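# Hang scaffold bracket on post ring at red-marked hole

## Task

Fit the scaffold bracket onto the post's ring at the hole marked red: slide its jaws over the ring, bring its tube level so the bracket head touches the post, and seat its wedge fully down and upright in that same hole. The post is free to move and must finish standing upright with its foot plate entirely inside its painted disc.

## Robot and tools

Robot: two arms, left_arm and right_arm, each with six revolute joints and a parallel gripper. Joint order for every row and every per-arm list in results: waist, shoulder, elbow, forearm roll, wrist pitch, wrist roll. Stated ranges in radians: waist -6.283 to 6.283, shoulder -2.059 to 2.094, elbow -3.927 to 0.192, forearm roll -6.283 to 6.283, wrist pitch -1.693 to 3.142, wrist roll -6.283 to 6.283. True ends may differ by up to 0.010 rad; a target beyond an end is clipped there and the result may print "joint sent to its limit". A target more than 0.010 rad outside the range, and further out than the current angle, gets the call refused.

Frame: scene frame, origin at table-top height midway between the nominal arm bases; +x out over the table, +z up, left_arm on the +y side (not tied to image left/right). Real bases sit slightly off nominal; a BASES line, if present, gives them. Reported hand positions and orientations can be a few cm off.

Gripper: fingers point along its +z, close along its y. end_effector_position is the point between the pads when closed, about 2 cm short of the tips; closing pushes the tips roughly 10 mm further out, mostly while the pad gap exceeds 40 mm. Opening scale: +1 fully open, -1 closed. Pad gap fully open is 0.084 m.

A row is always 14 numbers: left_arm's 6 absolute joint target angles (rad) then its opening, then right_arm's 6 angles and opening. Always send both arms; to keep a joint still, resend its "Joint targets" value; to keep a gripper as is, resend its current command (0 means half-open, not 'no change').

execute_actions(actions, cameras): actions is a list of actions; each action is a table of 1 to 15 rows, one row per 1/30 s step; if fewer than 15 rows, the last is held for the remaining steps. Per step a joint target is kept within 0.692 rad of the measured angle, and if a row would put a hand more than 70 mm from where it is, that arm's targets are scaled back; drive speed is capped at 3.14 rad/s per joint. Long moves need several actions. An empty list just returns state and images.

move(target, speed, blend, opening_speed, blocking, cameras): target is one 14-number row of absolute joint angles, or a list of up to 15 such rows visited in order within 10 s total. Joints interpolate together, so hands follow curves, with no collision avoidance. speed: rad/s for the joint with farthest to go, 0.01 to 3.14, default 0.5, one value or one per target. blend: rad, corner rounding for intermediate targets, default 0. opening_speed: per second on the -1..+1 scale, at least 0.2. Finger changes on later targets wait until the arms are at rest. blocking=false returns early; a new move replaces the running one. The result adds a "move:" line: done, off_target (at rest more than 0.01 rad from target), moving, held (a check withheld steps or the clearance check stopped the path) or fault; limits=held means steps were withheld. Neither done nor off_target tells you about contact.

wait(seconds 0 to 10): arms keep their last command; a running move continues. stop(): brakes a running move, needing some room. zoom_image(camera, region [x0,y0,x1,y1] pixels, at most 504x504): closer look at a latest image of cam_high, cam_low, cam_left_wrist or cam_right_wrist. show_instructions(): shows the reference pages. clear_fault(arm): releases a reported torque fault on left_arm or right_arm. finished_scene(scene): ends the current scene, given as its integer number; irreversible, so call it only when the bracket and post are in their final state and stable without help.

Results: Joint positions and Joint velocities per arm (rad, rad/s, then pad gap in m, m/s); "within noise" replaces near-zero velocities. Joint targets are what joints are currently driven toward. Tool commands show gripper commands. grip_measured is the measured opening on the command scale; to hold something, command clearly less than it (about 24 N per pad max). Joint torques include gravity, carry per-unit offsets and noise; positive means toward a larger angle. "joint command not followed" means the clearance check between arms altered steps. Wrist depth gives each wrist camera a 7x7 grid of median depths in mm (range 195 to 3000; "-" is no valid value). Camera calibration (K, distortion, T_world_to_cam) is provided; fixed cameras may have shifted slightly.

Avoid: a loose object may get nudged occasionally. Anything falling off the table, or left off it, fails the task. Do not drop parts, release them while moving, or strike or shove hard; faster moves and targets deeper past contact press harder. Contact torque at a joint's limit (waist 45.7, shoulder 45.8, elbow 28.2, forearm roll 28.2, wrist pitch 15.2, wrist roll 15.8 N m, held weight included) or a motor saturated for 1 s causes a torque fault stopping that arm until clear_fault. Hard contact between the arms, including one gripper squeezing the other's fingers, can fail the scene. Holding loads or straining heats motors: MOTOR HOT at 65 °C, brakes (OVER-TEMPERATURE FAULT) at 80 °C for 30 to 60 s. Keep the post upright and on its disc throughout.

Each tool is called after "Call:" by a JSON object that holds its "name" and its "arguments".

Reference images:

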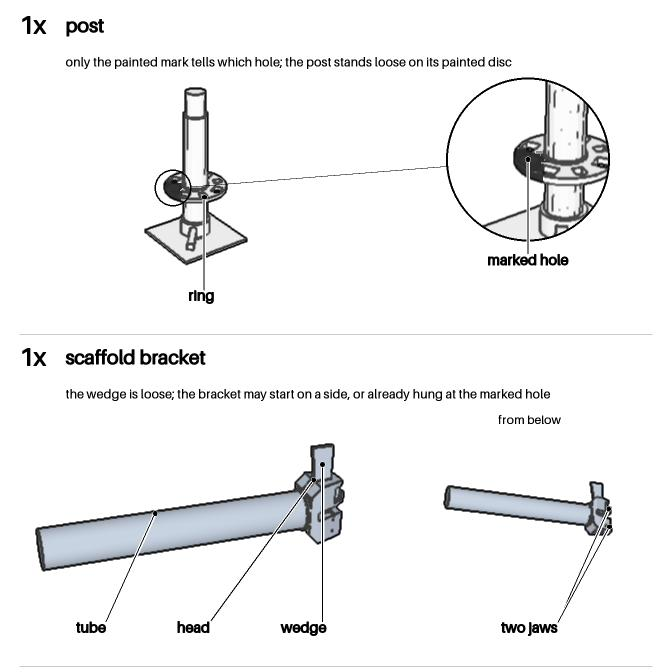

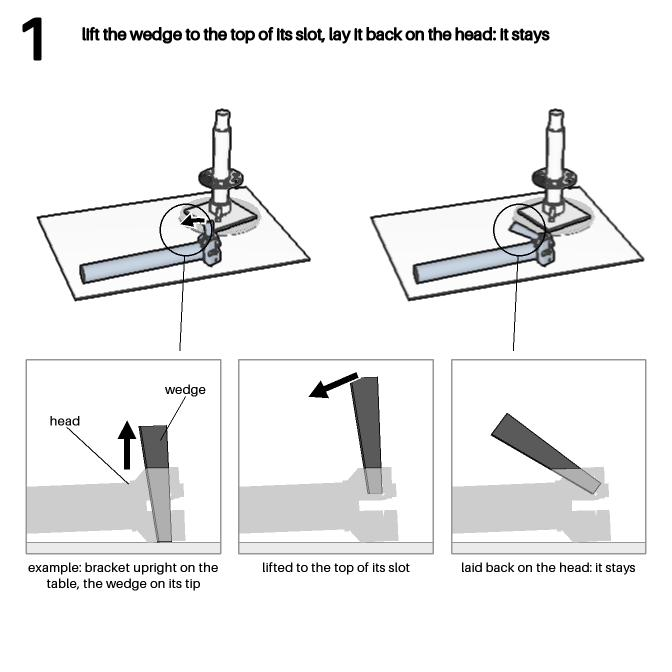

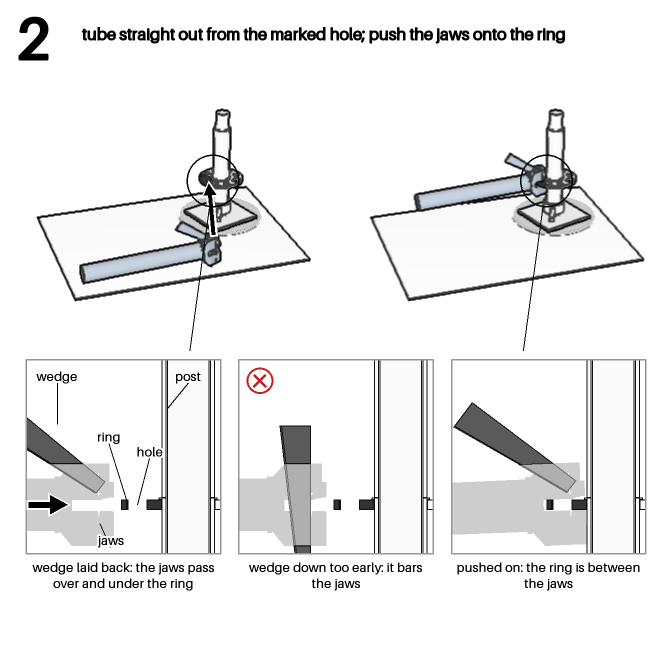

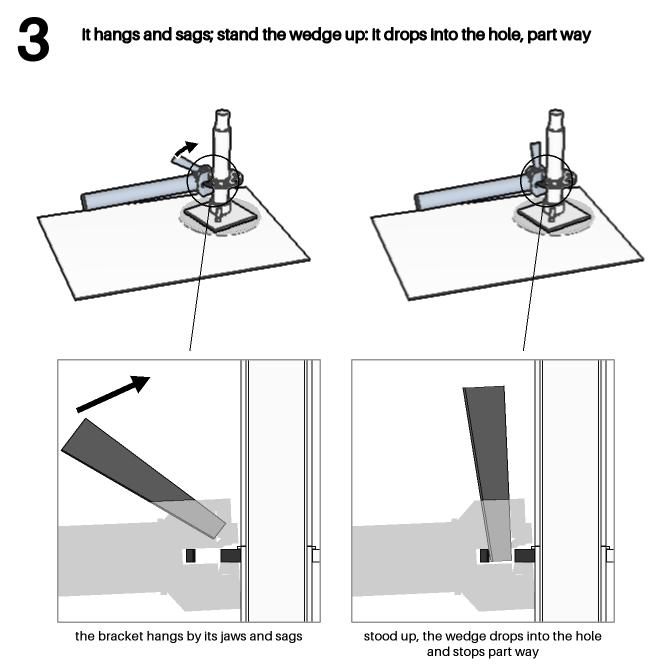

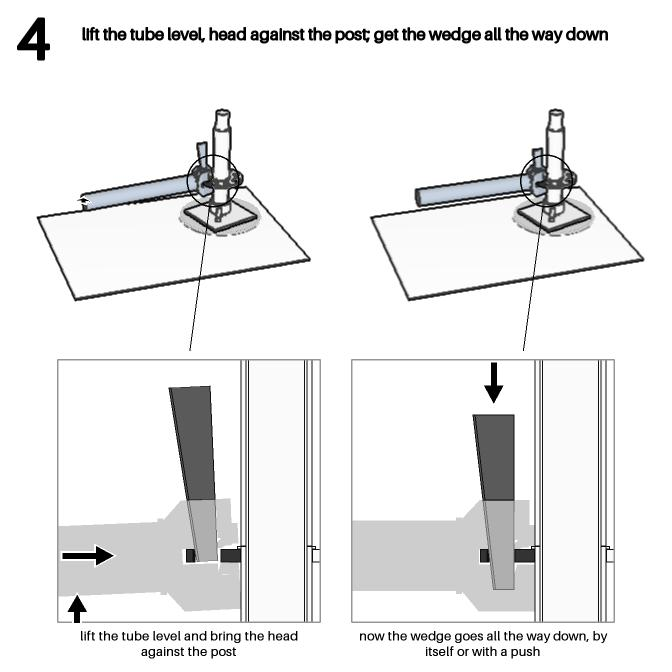

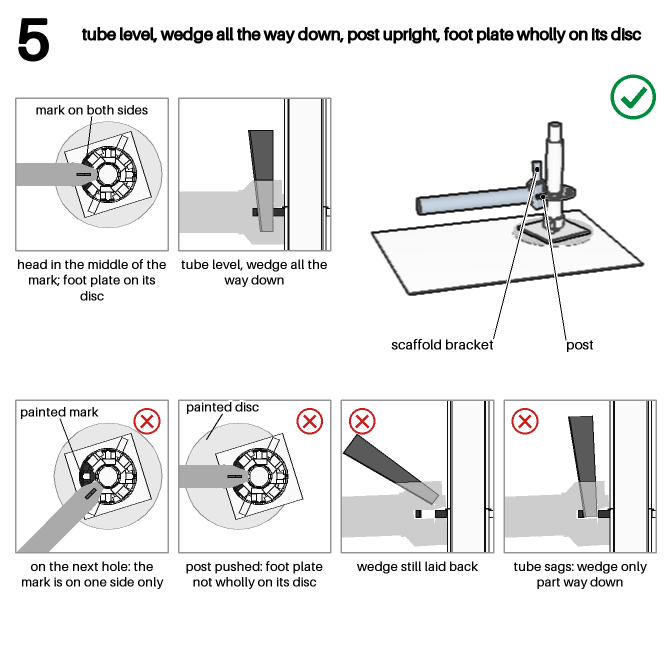

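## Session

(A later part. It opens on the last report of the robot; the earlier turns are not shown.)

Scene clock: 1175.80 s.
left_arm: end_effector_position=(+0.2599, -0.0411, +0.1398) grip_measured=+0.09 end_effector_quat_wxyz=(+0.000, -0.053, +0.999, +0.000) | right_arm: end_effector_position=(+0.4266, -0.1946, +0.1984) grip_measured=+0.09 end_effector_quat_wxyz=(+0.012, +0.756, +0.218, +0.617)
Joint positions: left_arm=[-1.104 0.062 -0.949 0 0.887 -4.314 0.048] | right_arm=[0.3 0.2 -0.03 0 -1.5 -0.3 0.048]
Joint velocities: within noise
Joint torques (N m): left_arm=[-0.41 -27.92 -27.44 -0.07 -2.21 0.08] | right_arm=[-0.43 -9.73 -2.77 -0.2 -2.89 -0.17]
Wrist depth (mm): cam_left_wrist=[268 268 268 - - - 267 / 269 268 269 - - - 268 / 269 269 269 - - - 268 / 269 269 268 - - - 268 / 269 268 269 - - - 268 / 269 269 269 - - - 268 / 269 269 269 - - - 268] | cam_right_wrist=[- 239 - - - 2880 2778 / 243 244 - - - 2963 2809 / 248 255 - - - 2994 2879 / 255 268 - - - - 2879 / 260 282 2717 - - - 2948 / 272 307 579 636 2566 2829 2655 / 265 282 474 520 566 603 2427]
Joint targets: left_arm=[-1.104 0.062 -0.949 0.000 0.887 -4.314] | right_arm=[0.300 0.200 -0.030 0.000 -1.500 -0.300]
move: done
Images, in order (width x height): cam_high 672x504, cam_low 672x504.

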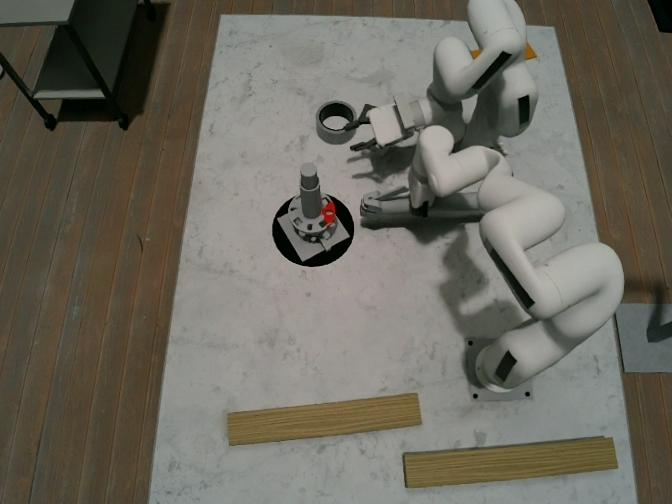

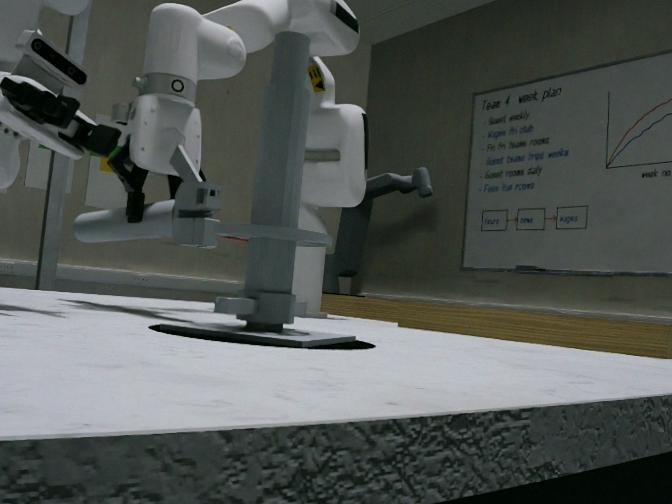

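Call:
{"name": "move", "arguments": {"target": [-1.104,0.101,-0.922,0,0.821,-4.314,-1,0.1,0.2,-0.03,0,-1.5,-0.1,0.1], "speed": 0.15}}

Call:
{"name": "zoom_image", "arguments": {"camera": "cam_low", "region": [60, 140, 340, 350]}}

Call:
{"name": "zoom_image", "arguments": {"camera": "cam_high", "region": [260, 150, 440, 260]}}

Scene clock: 1186.50 s.
left_arm: end_effector_position=(+0.2598, -0.0410, +0.1165) grip_measured=+0.09 end_effector_quat_wxyz=(+0.000, -0.053, +0.999, +0.000) | right_arm: end_effector_position=(+0.4390, -0.2713, +0.1984) grip_measured=+0.09 end_effector_quat_wxyz=(+0.012, +0.784, +0.063, +0.617)
Joint positions: left_arm=[-1.104 0.101 -0.922 0 0.821 -4.314 0.048] | right_arm=[0.1 0.2 -0.03 0 -1.5 -0.1 0.048]
Joint velocities: within noise
Joint torques (N m): left_arm=[-0.27 -27.26 -25.56 -0.35 -2.28 0.13] | right_arm=[-1.35 -9.49 -2.8 -0.27 -2.88 -0.09]
Wrist depth (mm): cam_left_wrist=[245 245 245 - - - 244 / 245 245 245 - - - 244 / 245 245 245 - - - 245 / 246 246 245 - - - 244 / 246 245 245 - - - 245 / 246 245 246 - - - 245 / 246 246 246 - - - 245] | cam_right_wrist=[- - 2971 2933 2891 2875 2832 / - - - - 2951 2959 2913 / - - - - - - - / - - - - - - - / 2702 2821 2968 - - 2577 2567 / 604 622 635 2282 2438 2420 2486 / 487 499 507 522 536 547 565]
Joint targets: left_arm=[-1.104 0.101 -0.922 0.000 0.821 -4.314] | right_arm=[0.100 0.200 -0.030 0.000 -1.500 -0.100]
move: done
camera_calibration:
cam_left_wrist: T_world_to_cam=[[-0.104775, 0.994469, -0.00738341, 0.0999341], [0.994472, 0.104821, 0.00612353, -0.188403], [0.00686359, -0.00670101, -0.999954, 0.245205], [0, 0, 0, 1]] pos_world=[0.19615, -0.0779896, 0.247086]
cam_right_wrist: T_world_to_cam=[[0.100704, -0.991078, 0.0873151, -0.295375], [-0.229638, -0.108545, -0.967204, 0.333678], [0.968052, 0.0773502, -0.23852, -0.229682], [0, 0, 0, 1]] pos_world=[0.328715, -0.238755, 0.293742]

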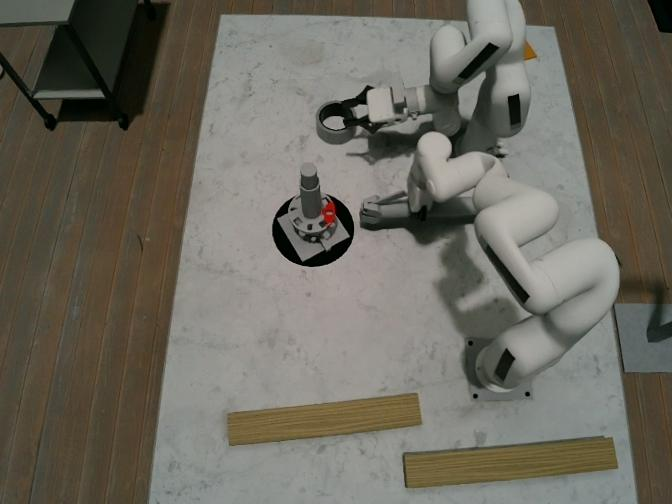

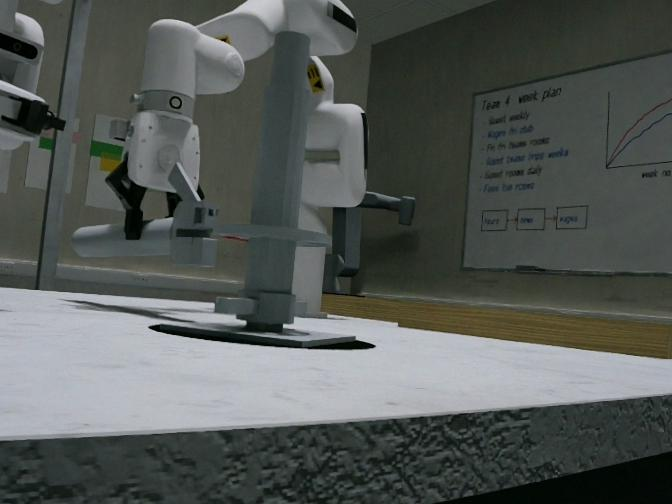

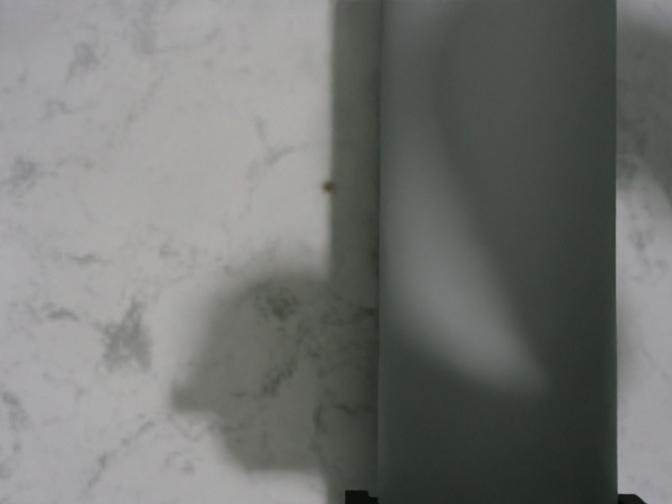

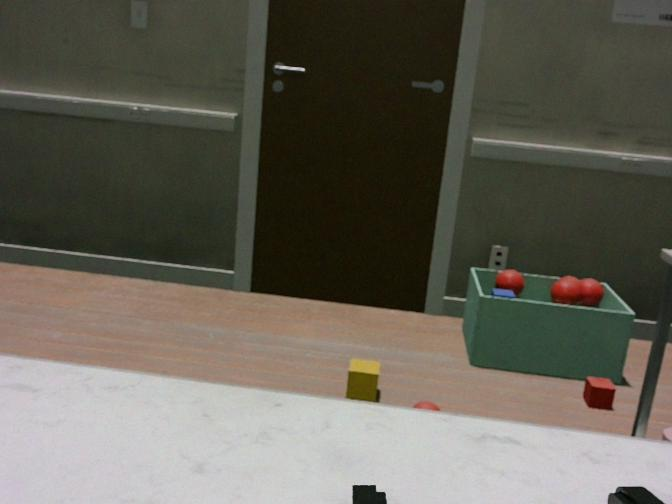

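Scaled by 1.800 from the camera's 672x504 image, which has a finer 960x720 frame.

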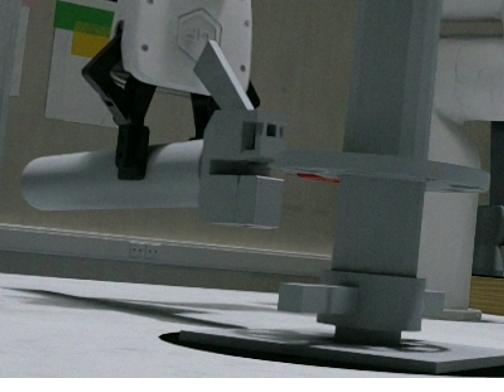

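Scaled by 2.800 from the camera's 672x504 image, which has a finer 960x720 frame.

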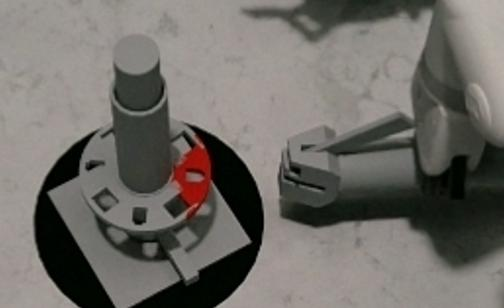

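Call:
{"name": "move", "arguments": {"target": [-1.078,0.0365,-0.842,0,0.805,-4.192,-1,-0.15,0.2,-0.03,0,-1.5,-0.1,0.1], "speed": 0.1, "cameras": ["cam_low","cam_high"]}}

Call:
{"name": "zoom_image", "arguments": {"camera": "cam_low", "region": [60, 140, 340, 350]}}

Call:
{"name": "zoom_image", "arguments": {"camera": "cam_high", "region": [270, 160, 420, 260]}}

Scene clock: 1208.40 s.
left_arm: end_effector_position=(+0.2598, -0.0172, +0.1165) grip_measured=+0.09 end_effector_quat_wxyz=(+0.000, -0.005, +1.000, +0.000) | right_arm: end_effector_position=(+0.4327, -0.3683, +0.1984) grip_measured=+0.09 end_effector_quat_wxyz=(+0.089, +0.786, -0.035, +0.611)
Joint positions: left_arm=[-1.078 0.037 -0.842 0 0.805 -4.192 0.048] | right_arm=[-0.15 0.2 -0.03 0 -1.5 -0.1 0.048]
Joint velocities: within noise
Joint torques (N m): left_arm=[0.47 -26.36 -25.19 -0.3 -2.38 0.3] | right_arm=[-1.31 -9.42 -2.77 -0.24 -2.92 -0.15]
Wrist depth (mm): cam_left_wrist=[245 245 245 - - - 245 / 246 245 245 - - - 245 / 246 246 246 - - - 245 / 246 246 246 - - - 245 / 246 246 246 - - - 245 / 246 246 246 - - - 245 / 246 246 246 - - - 245] | cam_right_wrist=[2792 2840 2896 2972 - - - / 2872 2889 2952 - - - - / 2921 2981 - - - - - / 2957 - - - - 1451 1373 / 2757 2845 2945 2708 2764 - - / 582 2236 2294 630 1827 658 2598 / 488 500 508 522 536 546 565]
Joint targets: left_arm=[-1.078 0.037 -0.842 0.000 0.805 -4.192] | right_arm=[-0.150 0.200 -0.030 0.000 -1.500 -0.100]
move: done
Images, in order (width x height): cam_high 672x504, cam_low 672x504.

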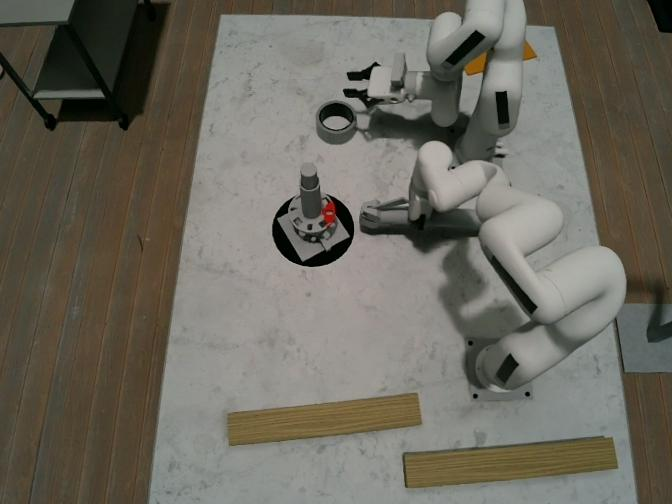

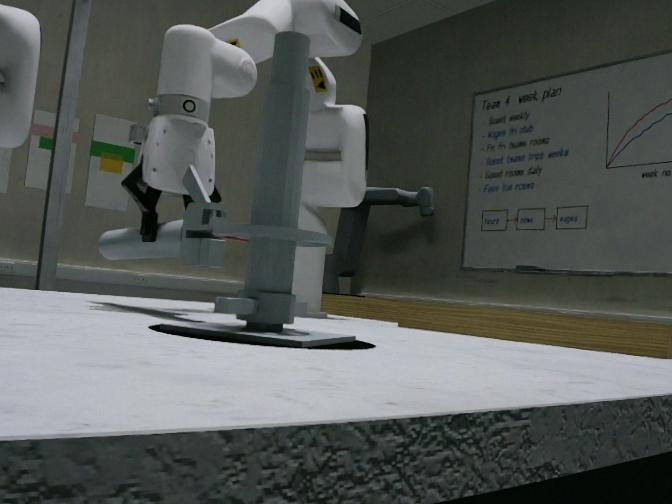

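Scaled by 1.800 from the camera's 672x504 image, which has a finer 960x720 frame.

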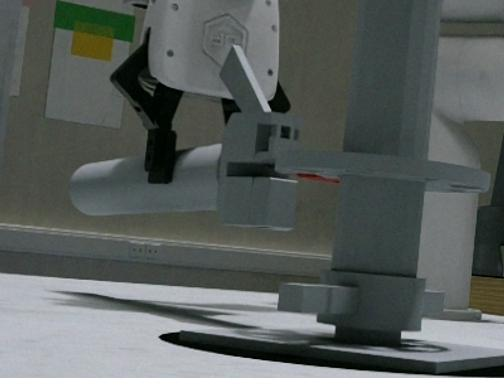

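Scaled by 3.360 from the camera's 672x504 image, which has a finer 960x720 frame.

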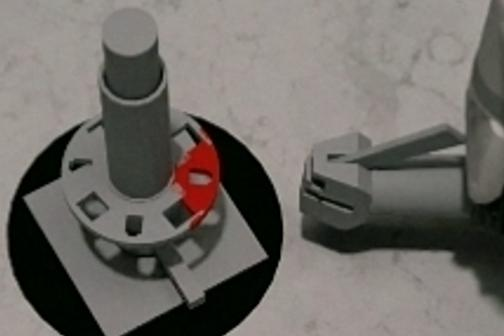

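Call:
{"name": "move", "arguments": {"target": [[-1.0,0.112,-0.929,0,0.817,-4.114,-1,-0.15,0.2,-0.03,0,-1.5,-0.1,0.1],[-0.928,0.194,-1.0305,0,0.8365,-4.042,-1,-0.15,0.2,-0.03,0,-1.5,-0.1,0.1]], "speed": 0.08, "blend": 0.02, "cameras": ["cam_low","cam_high"]}}

Call:
{"name": "zoom_image", "arguments": {"camera": "cam_low", "region": [160, 170, 340, 300]}}

Call:
{"name": "zoom_image", "arguments": {"camera": "cam_high", "region": [270, 160, 420, 260]}}

Scene clock: 1224.90 s.
left_arm: end_effector_position=(+0.3447, -0.0177, +0.1124) grip_measured=+0.09 end_effector_quat_wxyz=(+0.000, -0.005, +1.000, +0.000) | right_arm: end_effector_position=(+0.4327, -0.3684, +0.1984) grip_measured=+0.09 end_effector_quat_wxyz=(+0.089, +0.786, -0.035, +0.611)
Joint positions: left_arm=[-0.928 0.194 -1.03 0 0.836 -4.042 0.048] | right_arm=[-0.15 0.2 -0.03 0 -1.5 -0.1 0.048]
Joint velocities: within noise
Joint torques (N m): left_arm=[0.52 -28.34 -26.29 -0.17 -2.06 0.43] | right_arm=[-0.24 -9.67 -2.75 -0.38 -2.91 -0.18]
Wrist depth (mm): cam_left_wrist=[241 241 241 - - - 240 / 241 241 241 - - - 240 / 241 241 241 - - - 240 / 242 241 241 - - - 240 / 242 241 241 - - - 240 / 241 241 241 - - - 240 / 242 242 242 - - - 241] | cam_right_wrist=[2764 2841 2914 2971 - - - / 2865 2896 2983 - - - - / 2934 2997 - - - - - / 2954 - - - - 1455 1554 / 2768 2856 2991 2752 2757 - - / 581 2201 2308 628 1827 658 2604 / 487 499 508 521 535 546 565]
Joint targets: left_arm=[-0.928 0.194 -1.031 0.000 0.837 -4.042] | right_arm=[-0.150 0.200 -0.030 0.000 -1.500 -0.100]
move: done
Images, in order (width x height): cam_high 672x504, cam_low 672x504.

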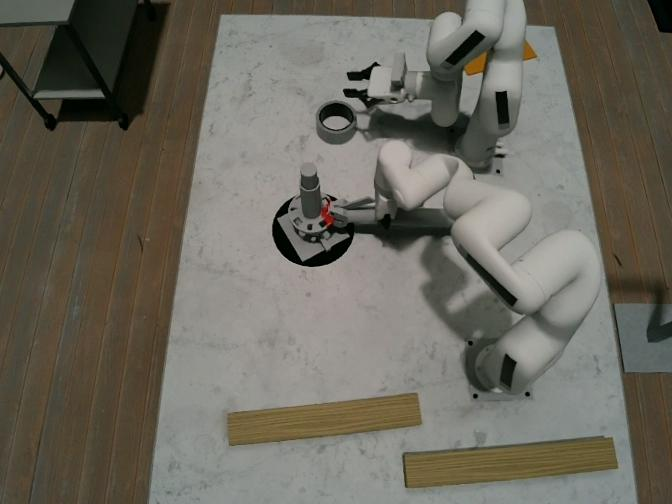

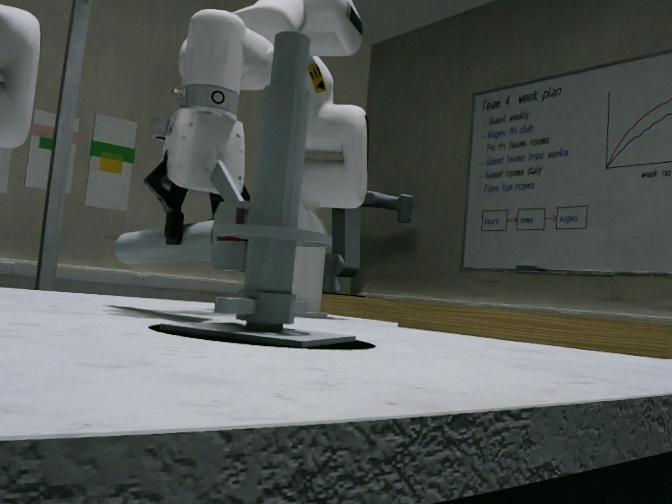

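Scaled by 2.800 from the camera's 672x504 image, which has a finer 960x720 frame.

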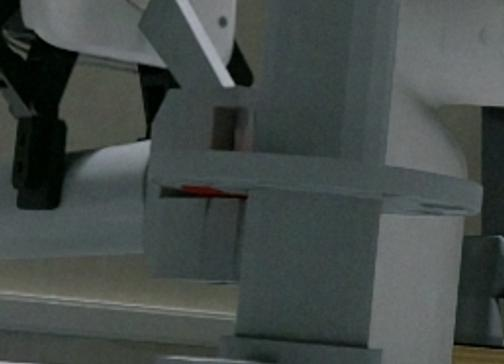

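Scaled by 3.360 from the camera's 672x504 image, which has a finer 960x720 frame.

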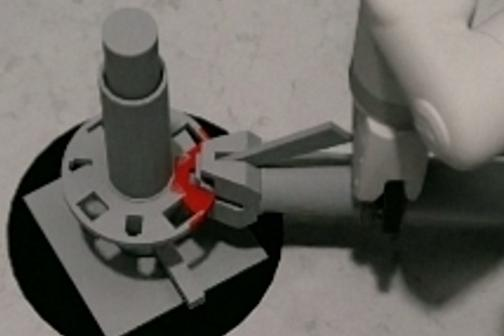

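Call:
{"name": "move", "arguments": {"target": [-0.886,0.249,-1.099,0,0.85,-4.0,-1,-0.15,0.2,-0.03,0,-1.5,-0.1,0.1], "speed": 0.04, "cameras": ["cam_low","cam_high"]}}

Call:
{"name": "zoom_image", "arguments": {"camera": "cam_low", "region": [160, 170, 340, 300]}}

Call:
{"name": "zoom_image", "arguments": {"camera": "cam_high", "region": [270, 160, 420, 260]}}

Scene clock: 1239.23 s.
left_arm: end_effector_position=(+0.3716, -0.0172, +0.1103) grip_measured=+0.09 end_effector_quat_wxyz=(+0.000, -0.005, +1.000, +0.000) | right_arm: end_effector_position=(+0.4327, -0.3684, +0.1984) grip_measured=+0.09 end_effector_quat_wxyz=(+0.089, +0.786, -0.035, +0.611)
Joint positions: left_arm=[-0.886 0.249 -1.099 0 0.85 -4 0.048] | right_arm=[-0.15 0.2 -0.03 0 -1.5 -0.1 0.048]
Joint velocities: within noise
Joint torques (N m): left_arm=[7.53 -1.09 -3.19 0.16 0.26 0.29] | right_arm=[-0.2 -9.71 -2.8 -0.28 -2.98 -0.18]
Wrist depth (mm): cam_left_wrist=[241 240 240 - - - 239 / 241 241 240 - - - 239 / 241 241 240 - - - 239 / 241 241 240 - - - 240 / 241 241 241 - - - 239 / 241 241 241 - - - 239 / 241 241 241 - - - 240] | cam_right_wrist=[2749 2840 2902 2953 - - - / 2861 2916 - - - - - / 2935 2985 - - - - - / - - - - - 1453 1538 / 2712 2860 2977 2705 2792 - - / 579 2226 2297 629 1822 660 2607 / 488 498 509 521 535 545 564]
Joint targets: left_arm=[-0.886 0.249 -1.099 0.000 0.850 -4.000] | right_arm=[-0.150 0.200 -0.030 0.000 -1.500 -0.100]
move: done
Images, in order (width x height): cam_high 672x504, cam_low 672x504.

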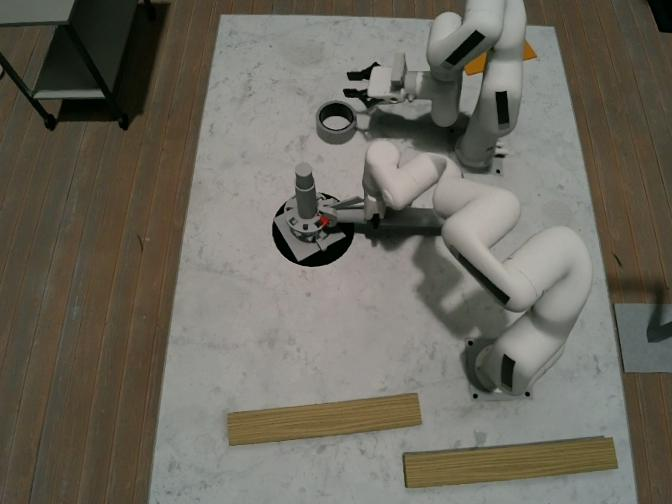

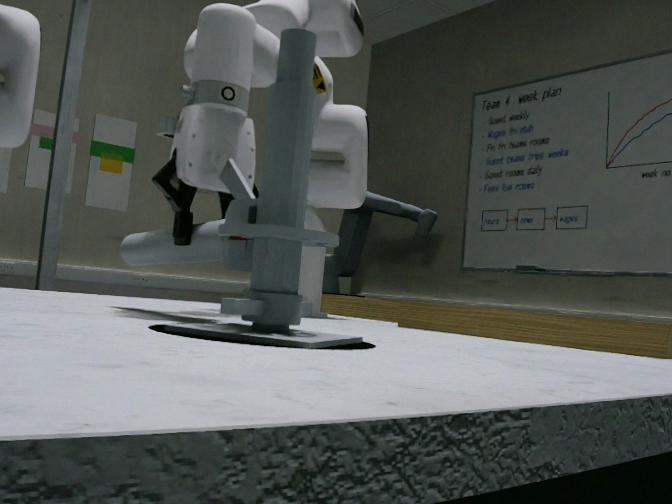

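Scaled by 2.800 from the camera's 672x504 image, which has a finer 960x720 frame.

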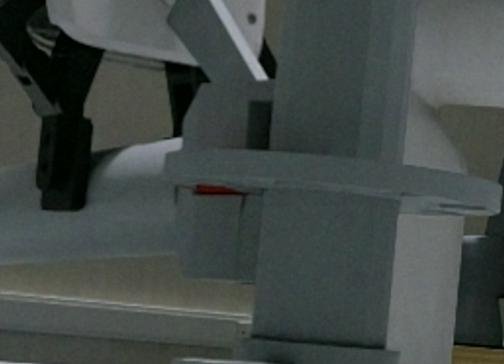

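Scaled by 3.360 from the camera's 672x504 image, which has a finer 960x720 frame.

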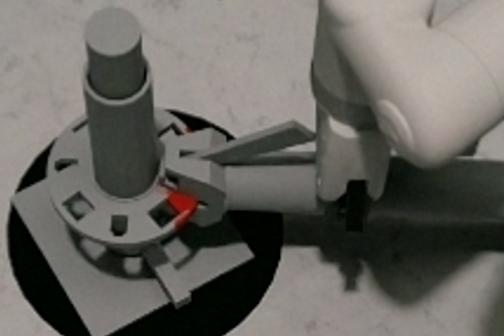

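Call:
{"name": "move", "arguments": {"target": [-0.886,0.2436,-1.1033,0,0.8597,-4.0,-1,-0.15,0.2,-0.03,0,-1.5,-0.1,0.1], "speed": 0.04, "cameras": ["cam_low","cam_high"]}}

Call:
{"name": "zoom_image", "arguments": {"camera": "cam_low", "region": [130, 20, 390, 360]}}

Call:
{"name": "zoom_image", "arguments": {"camera": "cam_high", "region": [270, 160, 420, 260]}}

Scene clock: 1246.37 s.
left_arm: end_effector_position=(+0.3717, -0.0172, +0.1136) grip_measured=+0.09 end_effector_quat_wxyz=(+0.000, -0.005, +1.000, +0.000) | right_arm: end_effector_position=(+0.4327, -0.3684, +0.1984) grip_measured=+0.09 end_effector_quat_wxyz=(+0.089, +0.786, -0.035, +0.611)
Joint positions: left_arm=[-0.886 0.244 -1.103 0 0.86 -4 0.048] | right_arm=[-0.15 0.2 -0.03 0 -1.5 -0.1 0.048]
Joint velocities: within noise
Joint torques (N m): left_arm=[-0.43 -32.68 -27.33 -0.29 -2.24 -0.03] | right_arm=[-0.11 -9.56 -2.77 -0.43 -2.91 -0.14]
Wrist depth (mm): cam_left_wrist=[242 242 242 - - - 241 / 242 242 242 - - - 241 / 243 242 242 - - - 242 / 243 242 242 - - - 242 / 242 243 242 - - - 241 / 242 243 242 - - - 242 / 242 242 243 - - - 242] | cam_right_wrist=[2770 2844 2894 2980 - - - / 2846 2897 2944 - - - - / 2907 - - - - - - / - - - - - 1452 1546 / 2742 2854 2937 2712 2760 - - / 581 2227 2302 629 1807 659 2612 / 487 498 508 521 535 546 566]
Joint targets: left_arm=[-0.886 0.244 -1.103 0.000 0.860 -4.000] | right_arm=[-0.150 0.200 -0.030 0.000 -1.500 -0.100]
move: done
Images, in order (width x height): cam_high 672x504, cam_low 672x504.

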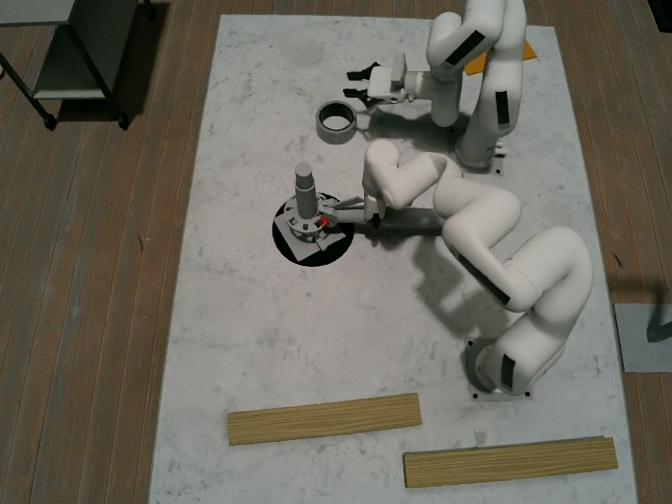

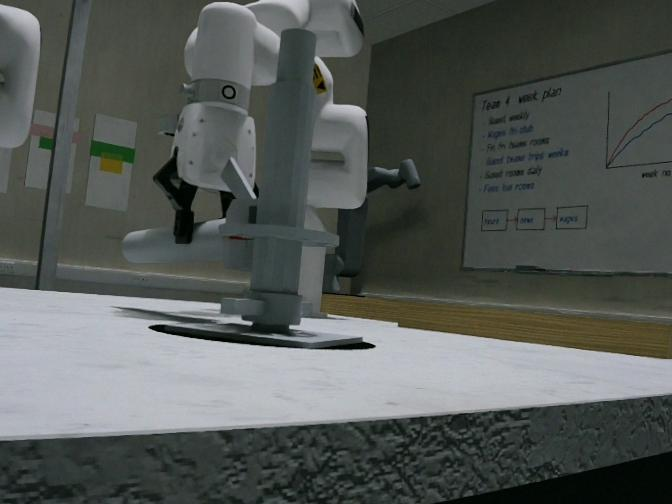

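Scaled by 1.482 from the camera's 672x504 image, which has a finer 960x720 frame.

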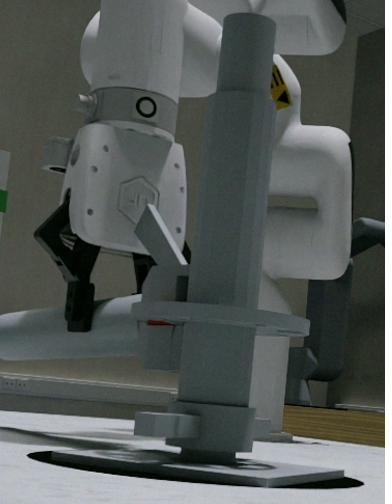

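Scaled by 3.360 from the camera's 672x504 image, which has a finer 960x720 frame.

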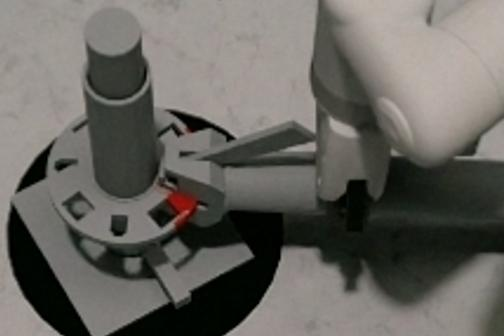

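Call:
{"name": "move", "arguments": {"target": [-0.886,0.2465,-1.101,0,0.8545,-4.0,-1,-0.15,0.2,-0.03,0,-1.5,-0.1,0.1], "speed": 0.03, "cameras": []}}

Call:
{"name": "move", "arguments": {"target": [-0.886,0.2465,-1.101,0,0.8545,-4.0,0.3,-0.15,0.2,-0.03,0,-1.5,-0.1,0.1], "opening_speed": 0.5}}

Call:
{"name": "zoom_image", "arguments": {"camera": "cam_low", "region": [130, 20, 390, 360]}}

Call:
{"name": "zoom_image", "arguments": {"camera": "cam_high", "region": [270, 160, 420, 260]}}

Scene clock: 1276.33 s.
left_arm: end_effector_position=(+0.3718, -0.0172, +0.1120) grip_measured=+0.09 end_effector_quat_wxyz=(+0.000, -0.005, +1.000, +0.000) | right_arm: end_effector_position=(+0.4327, -0.3684, +0.1984) grip_measured=+0.09 end_effector_quat_wxyz=(+0.089, +0.786, -0.035, +0.611)
Joint positions: left_arm=[-0.886 0.246 -1.101 0 0.855 -4 0.048] | right_arm=[-0.15 0.2 -0.03 0 -1.5 -0.1 0.048]
Joint velocities: within noise
Joint torques (N m): left_arm=[0.01 -27.92 -23.48 -0.23 -1.99 0.12] | right_arm=[0.03 -9.59 -2.7 -0.42 -2.98 -0.14]
Wrist depth (mm): cam_left_wrist=[241 241 241 - - - 240 / 241 241 241 - - - 240 / 241 241 241 - - - 240 / 241 241 241 - - - 240 / 241 241 241 - - - 240 / 241 241 241 - - - 240 / 241 241 241 - - - 240] | cam_right_wrist=[2788 2830 2905 2971 - - - / 2852 2935 2921 - - - - / 2919 - - - - - - / - - - - - 1451 1542 / 2735 2840 2959 2701 2787 - - / 579 2225 2318 630 1814 659 2607 / 487 500 508 522 535 547 565]
Joint targets: left_arm=[-0.886 0.246 -1.101 0.000 0.855 -4.000] | right_arm=[-0.150 0.200 -0.030 0.000 -1.500 -0.100]
move: done
No camera images: "cameras" was empty.

Scene clock: 1279.17 s.
left_arm: end_effector_position=(+0.3718, -0.0172, +0.1119) grip_measured=+0.29 end_effector_quat_wxyz=(+0.000, -0.005, +1.000, +0.000) | right_arm: end_effector_position=(+0.4327, -0.3684, +0.1984) grip_measured=+0.09 end_effector_quat_wxyz=(+0.089, +0.786, -0.035, +0.611)
Joint positions: left_arm=[-0.886 0.246 -1.101 0 0.854 -4 0.056] | right_arm=[-0.15 0.2 -0.03 0 -1.5 -0.1 0.048]
Joint velocities: within noise
Joint torques (N m): left_arm=[0.2 -22.79 -18.4 0.08 -1.05 -0.03] | right_arm=[-0.19 -9.57 -2.74 -0.33 -2.95 -0.16]
Wrist depth (mm): cam_left_wrist=[241 241 241 - - - 240 / 241 241 241 - - - 240 / 241 241 241 - - - 240 / 241 241 241 - - - 240 / 242 241 241 - - - 240 / 242 241 241 - - - 240 / 242 242 241 - - - 240] | cam_right_wrist=[2747 2816 2874 2964 - - - / 2825 2898 2950 - - - - / 2910 2976 - - - - - / - - - - - 1444 1553 / 2753 2860 2985 2686 2790 - - / 579 2223 2318 629 1807 658 2602 / 488 500 509 521 535 547 565]
Joint targets: left_arm=[-0.886 0.246 -1.101 0.000 0.855 -4.000] | right_arm=[-0.150 0.200 -0.030 0.000 -1.500 -0.100]
move: done
camera_calibration:
cam_left_wrist: T_world_to_cam=[[-0.00894019, 0.999932, -0.00746129, 0.0524943], [0.999941, 0.00898628, 0.0061678, -0.305906], [0.00623443, -0.00740571, -0.999953, 0.240318], [0, 0, 0, 1]] pos_world=[0.304859, -0.047962, 0.242586]
cam_right_wrist: T_world_to_cam=[[-0.14781, -0.985168, 0.0871516, -0.281205], [-0.249325, -0.0481565, -0.967222, 0.352457], [0.957073, -0.164694, -0.238509, -0.30049], [0, 0, 0, 1]] pos_world=[0.333902, -0.30955, 0.293742]

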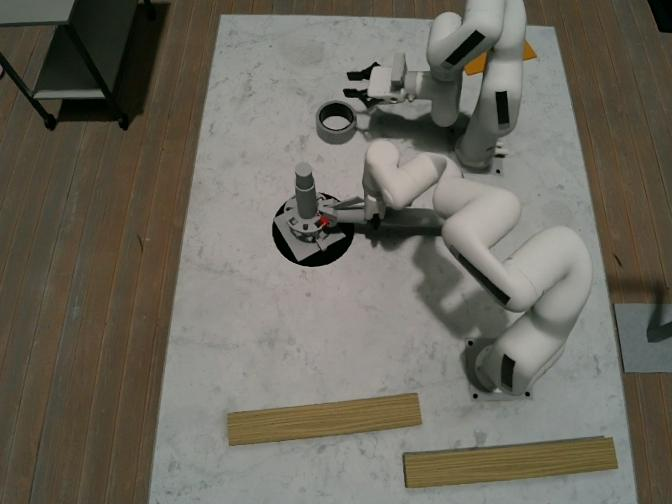

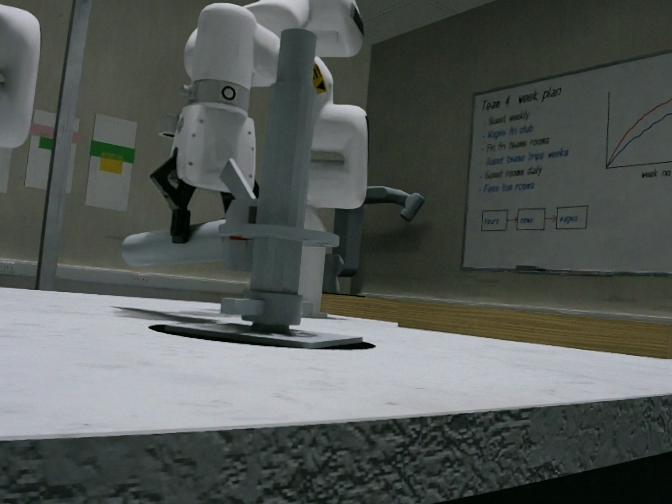

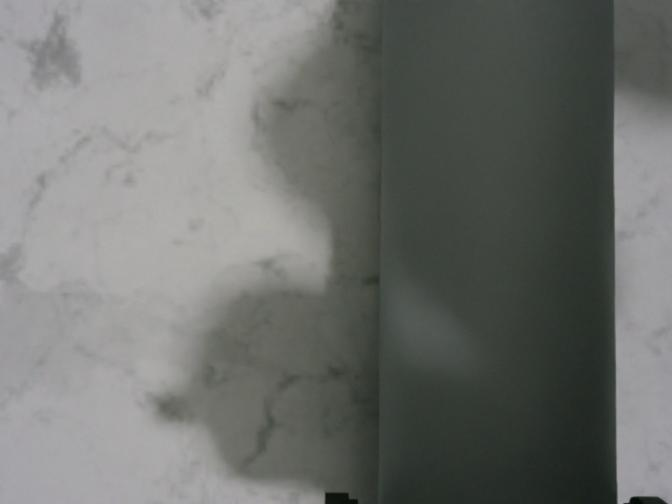

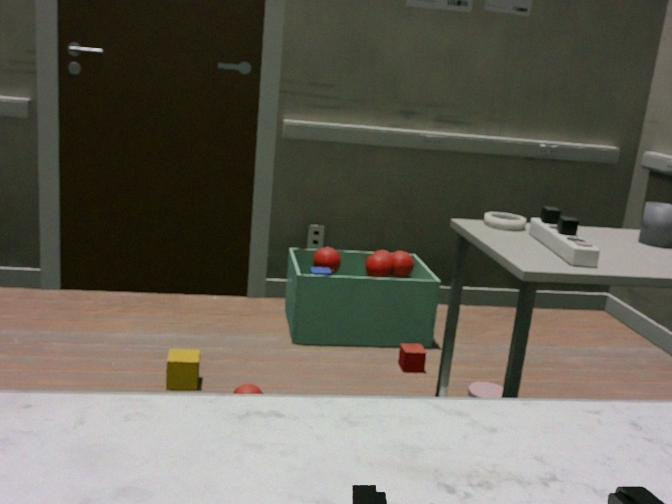

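Scaled by 1.482 from the camera's 672x504 image, which has a finer 960x720 frame.

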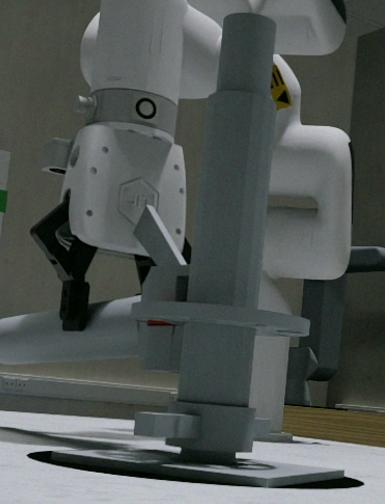

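Scaled by 3.360 from the camera's 672x504 image, which has a finer 960x720 frame.

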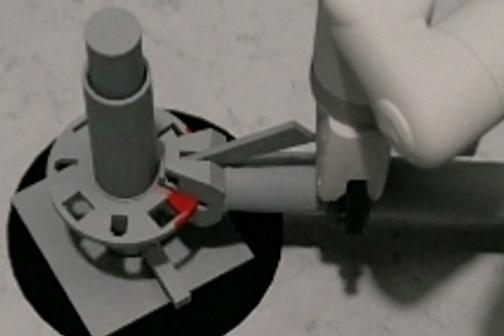

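Call:
{"name": "move", "arguments": {"target": [[-0.886,0.2465,-1.101,0,0.8545,-4.0,0.7,-0.15,0.2,-0.03,0,-1.5,-0.1,-1],[-0.886,0.177,-1.158,0,0.98,-4.0,0.7,-0.15,0.2,-0.03,0,-1.5,0,-1],[-0.886,0.102,-1.326,0,1.225,-4.0,0.7,-0.15,0.2,-0.03,0,-1.5,0,-1],[-0.4,-0.1,-1.326,0,1.426,-3.5,0.7,-0.15,0.2,-0.03,0,-1.5,0,-1]], "speed": [0.1,0.1,0.2,0.3], "opening_speed": 1}}

Call:
{"name": "zoom_image", "arguments": {"camera": "cam_low", "region": [130, 20, 390, 360]}}

Call:
{"name": "zoom_image", "arguments": {"camera": "cam_high", "region": [270, 160, 420, 260]}}

Scene clock: 1306.93 s.
left_arm: end_effector_position=(+0.4587, +0.2028, +0.3312) grip_measured=+0.70 end_effector_quat_wxyz=(+0.000, +0.002, +1.000, +0.000) | right_arm: end_effector_position=(+0.4327, -0.3684, +0.1984) grip_measured=-1.00 end_effector_quat_wxyz=(+0.058, +0.783, -0.074, +0.614)
Joint positions: left_arm=[-0.4 -0.1 -1.326 0 1.426 -3.5 0.073] | right_arm=[-0.15 0.2 -0.03 0 -1.5 0 0]
Joint velocities: within noise
Joint torques (N m): left_arm=[0.41 -18.43 -19.91 -0.47 -1.06 0.26] | right_arm=[-0.13 -9.51 -2.69 -0.29 -2.97 -0.11]
Wrist depth (mm): cam_left_wrist=[462 461 461 461 459 459 458 / 462 463 461 461 461 460 459 / 462 463 462 460 460 459 459 / 462 462 462 462 460 460 459 / 463 462 461 461 460 460 459 / 456 461 461 462 461 460 459 / 356 456 461 461 462 459 460] | cam_right_wrist=[2773 2808 2907 2973 - - - / 2875 2875 2998 - - - - / 2889 - - - - - 1746 / 2988 - - - - 1496 1366 / - - - 2721 2772 - - / 2410 2251 2424 629 1856 627 669 / 527 526 525 526 524 524 523]
Joint targets: left_arm=[-0.400 -0.100 -1.326 0.000 1.426 -3.500] | right_arm=[-0.150 0.200 -0.030 0.000 -1.500 0.000]
move: done
camera_calibration:
cam_left_wrist: T_world_to_cam=[[0.00505905, 0.99996, -0.00737571, -0.171593], [0.999969, -0.00501434, 0.00606739, -0.393311], [0.00603016, -0.00740617, -0.999954, 0.460686], [0, 0, 0, 1]] pos_world=[0.391388, 0.173026, 0.461786]
cam_right_wrist: T_world_to_cam=[[-0.172061, -0.985038, -0.00974072, -0.251386], [-0.231566, 0.0500559, -0.97153, 0.381868], [0.957482, -0.164907, -0.236714, -0.301074], [0, 0, 0, 1]] pos_world=[0.333447, -0.316389, 0.297279]

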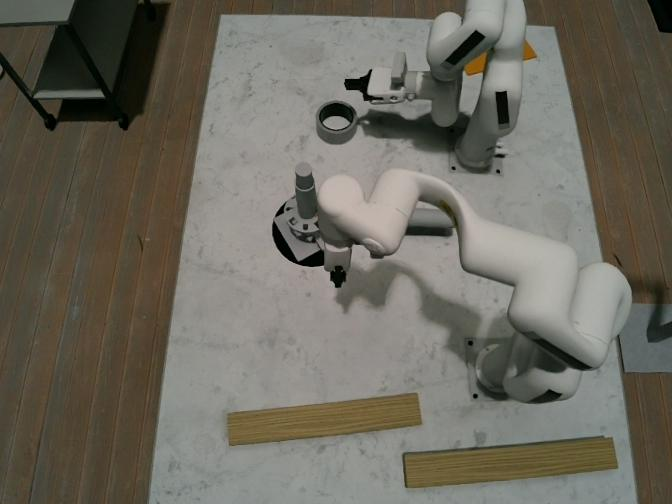

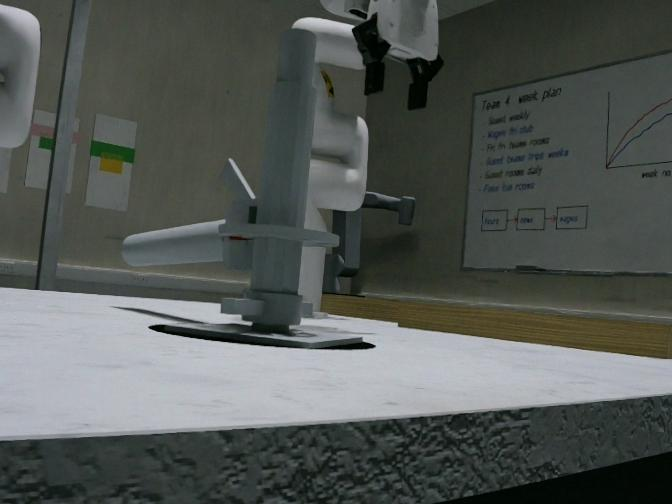

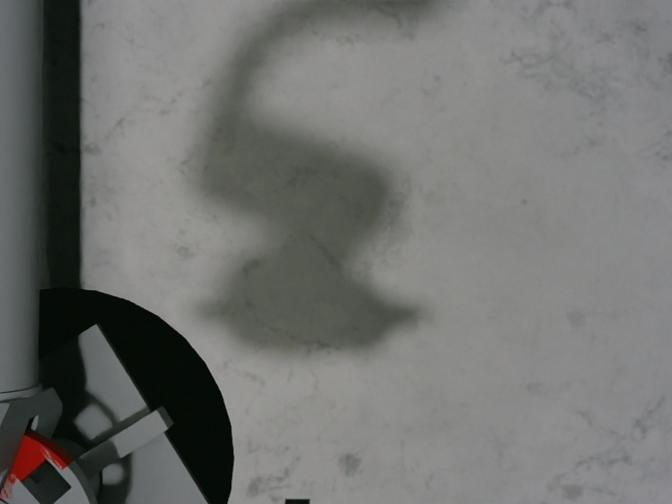

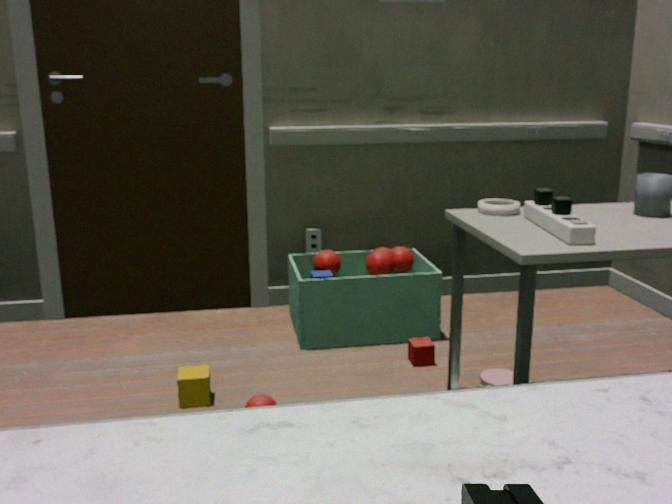

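Scaled by 1.482 from the camera's 672x504 image, which has a finer 960x720 frame.

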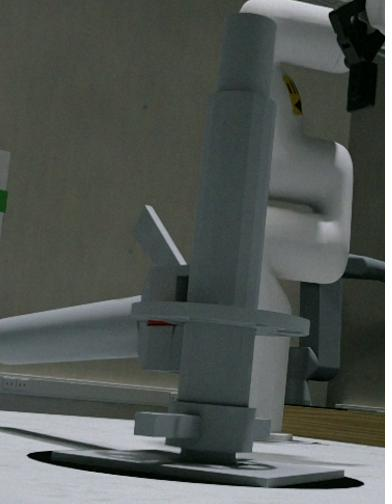

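Scaled by 3.360 from the camera's 672x504 image, which has a finer 960x720 frame.

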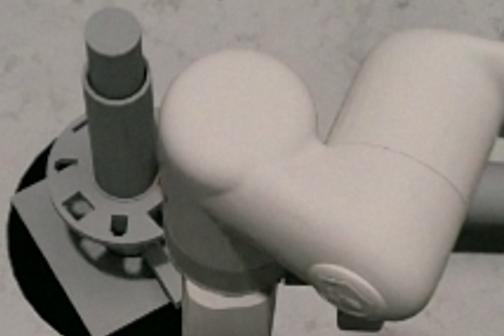

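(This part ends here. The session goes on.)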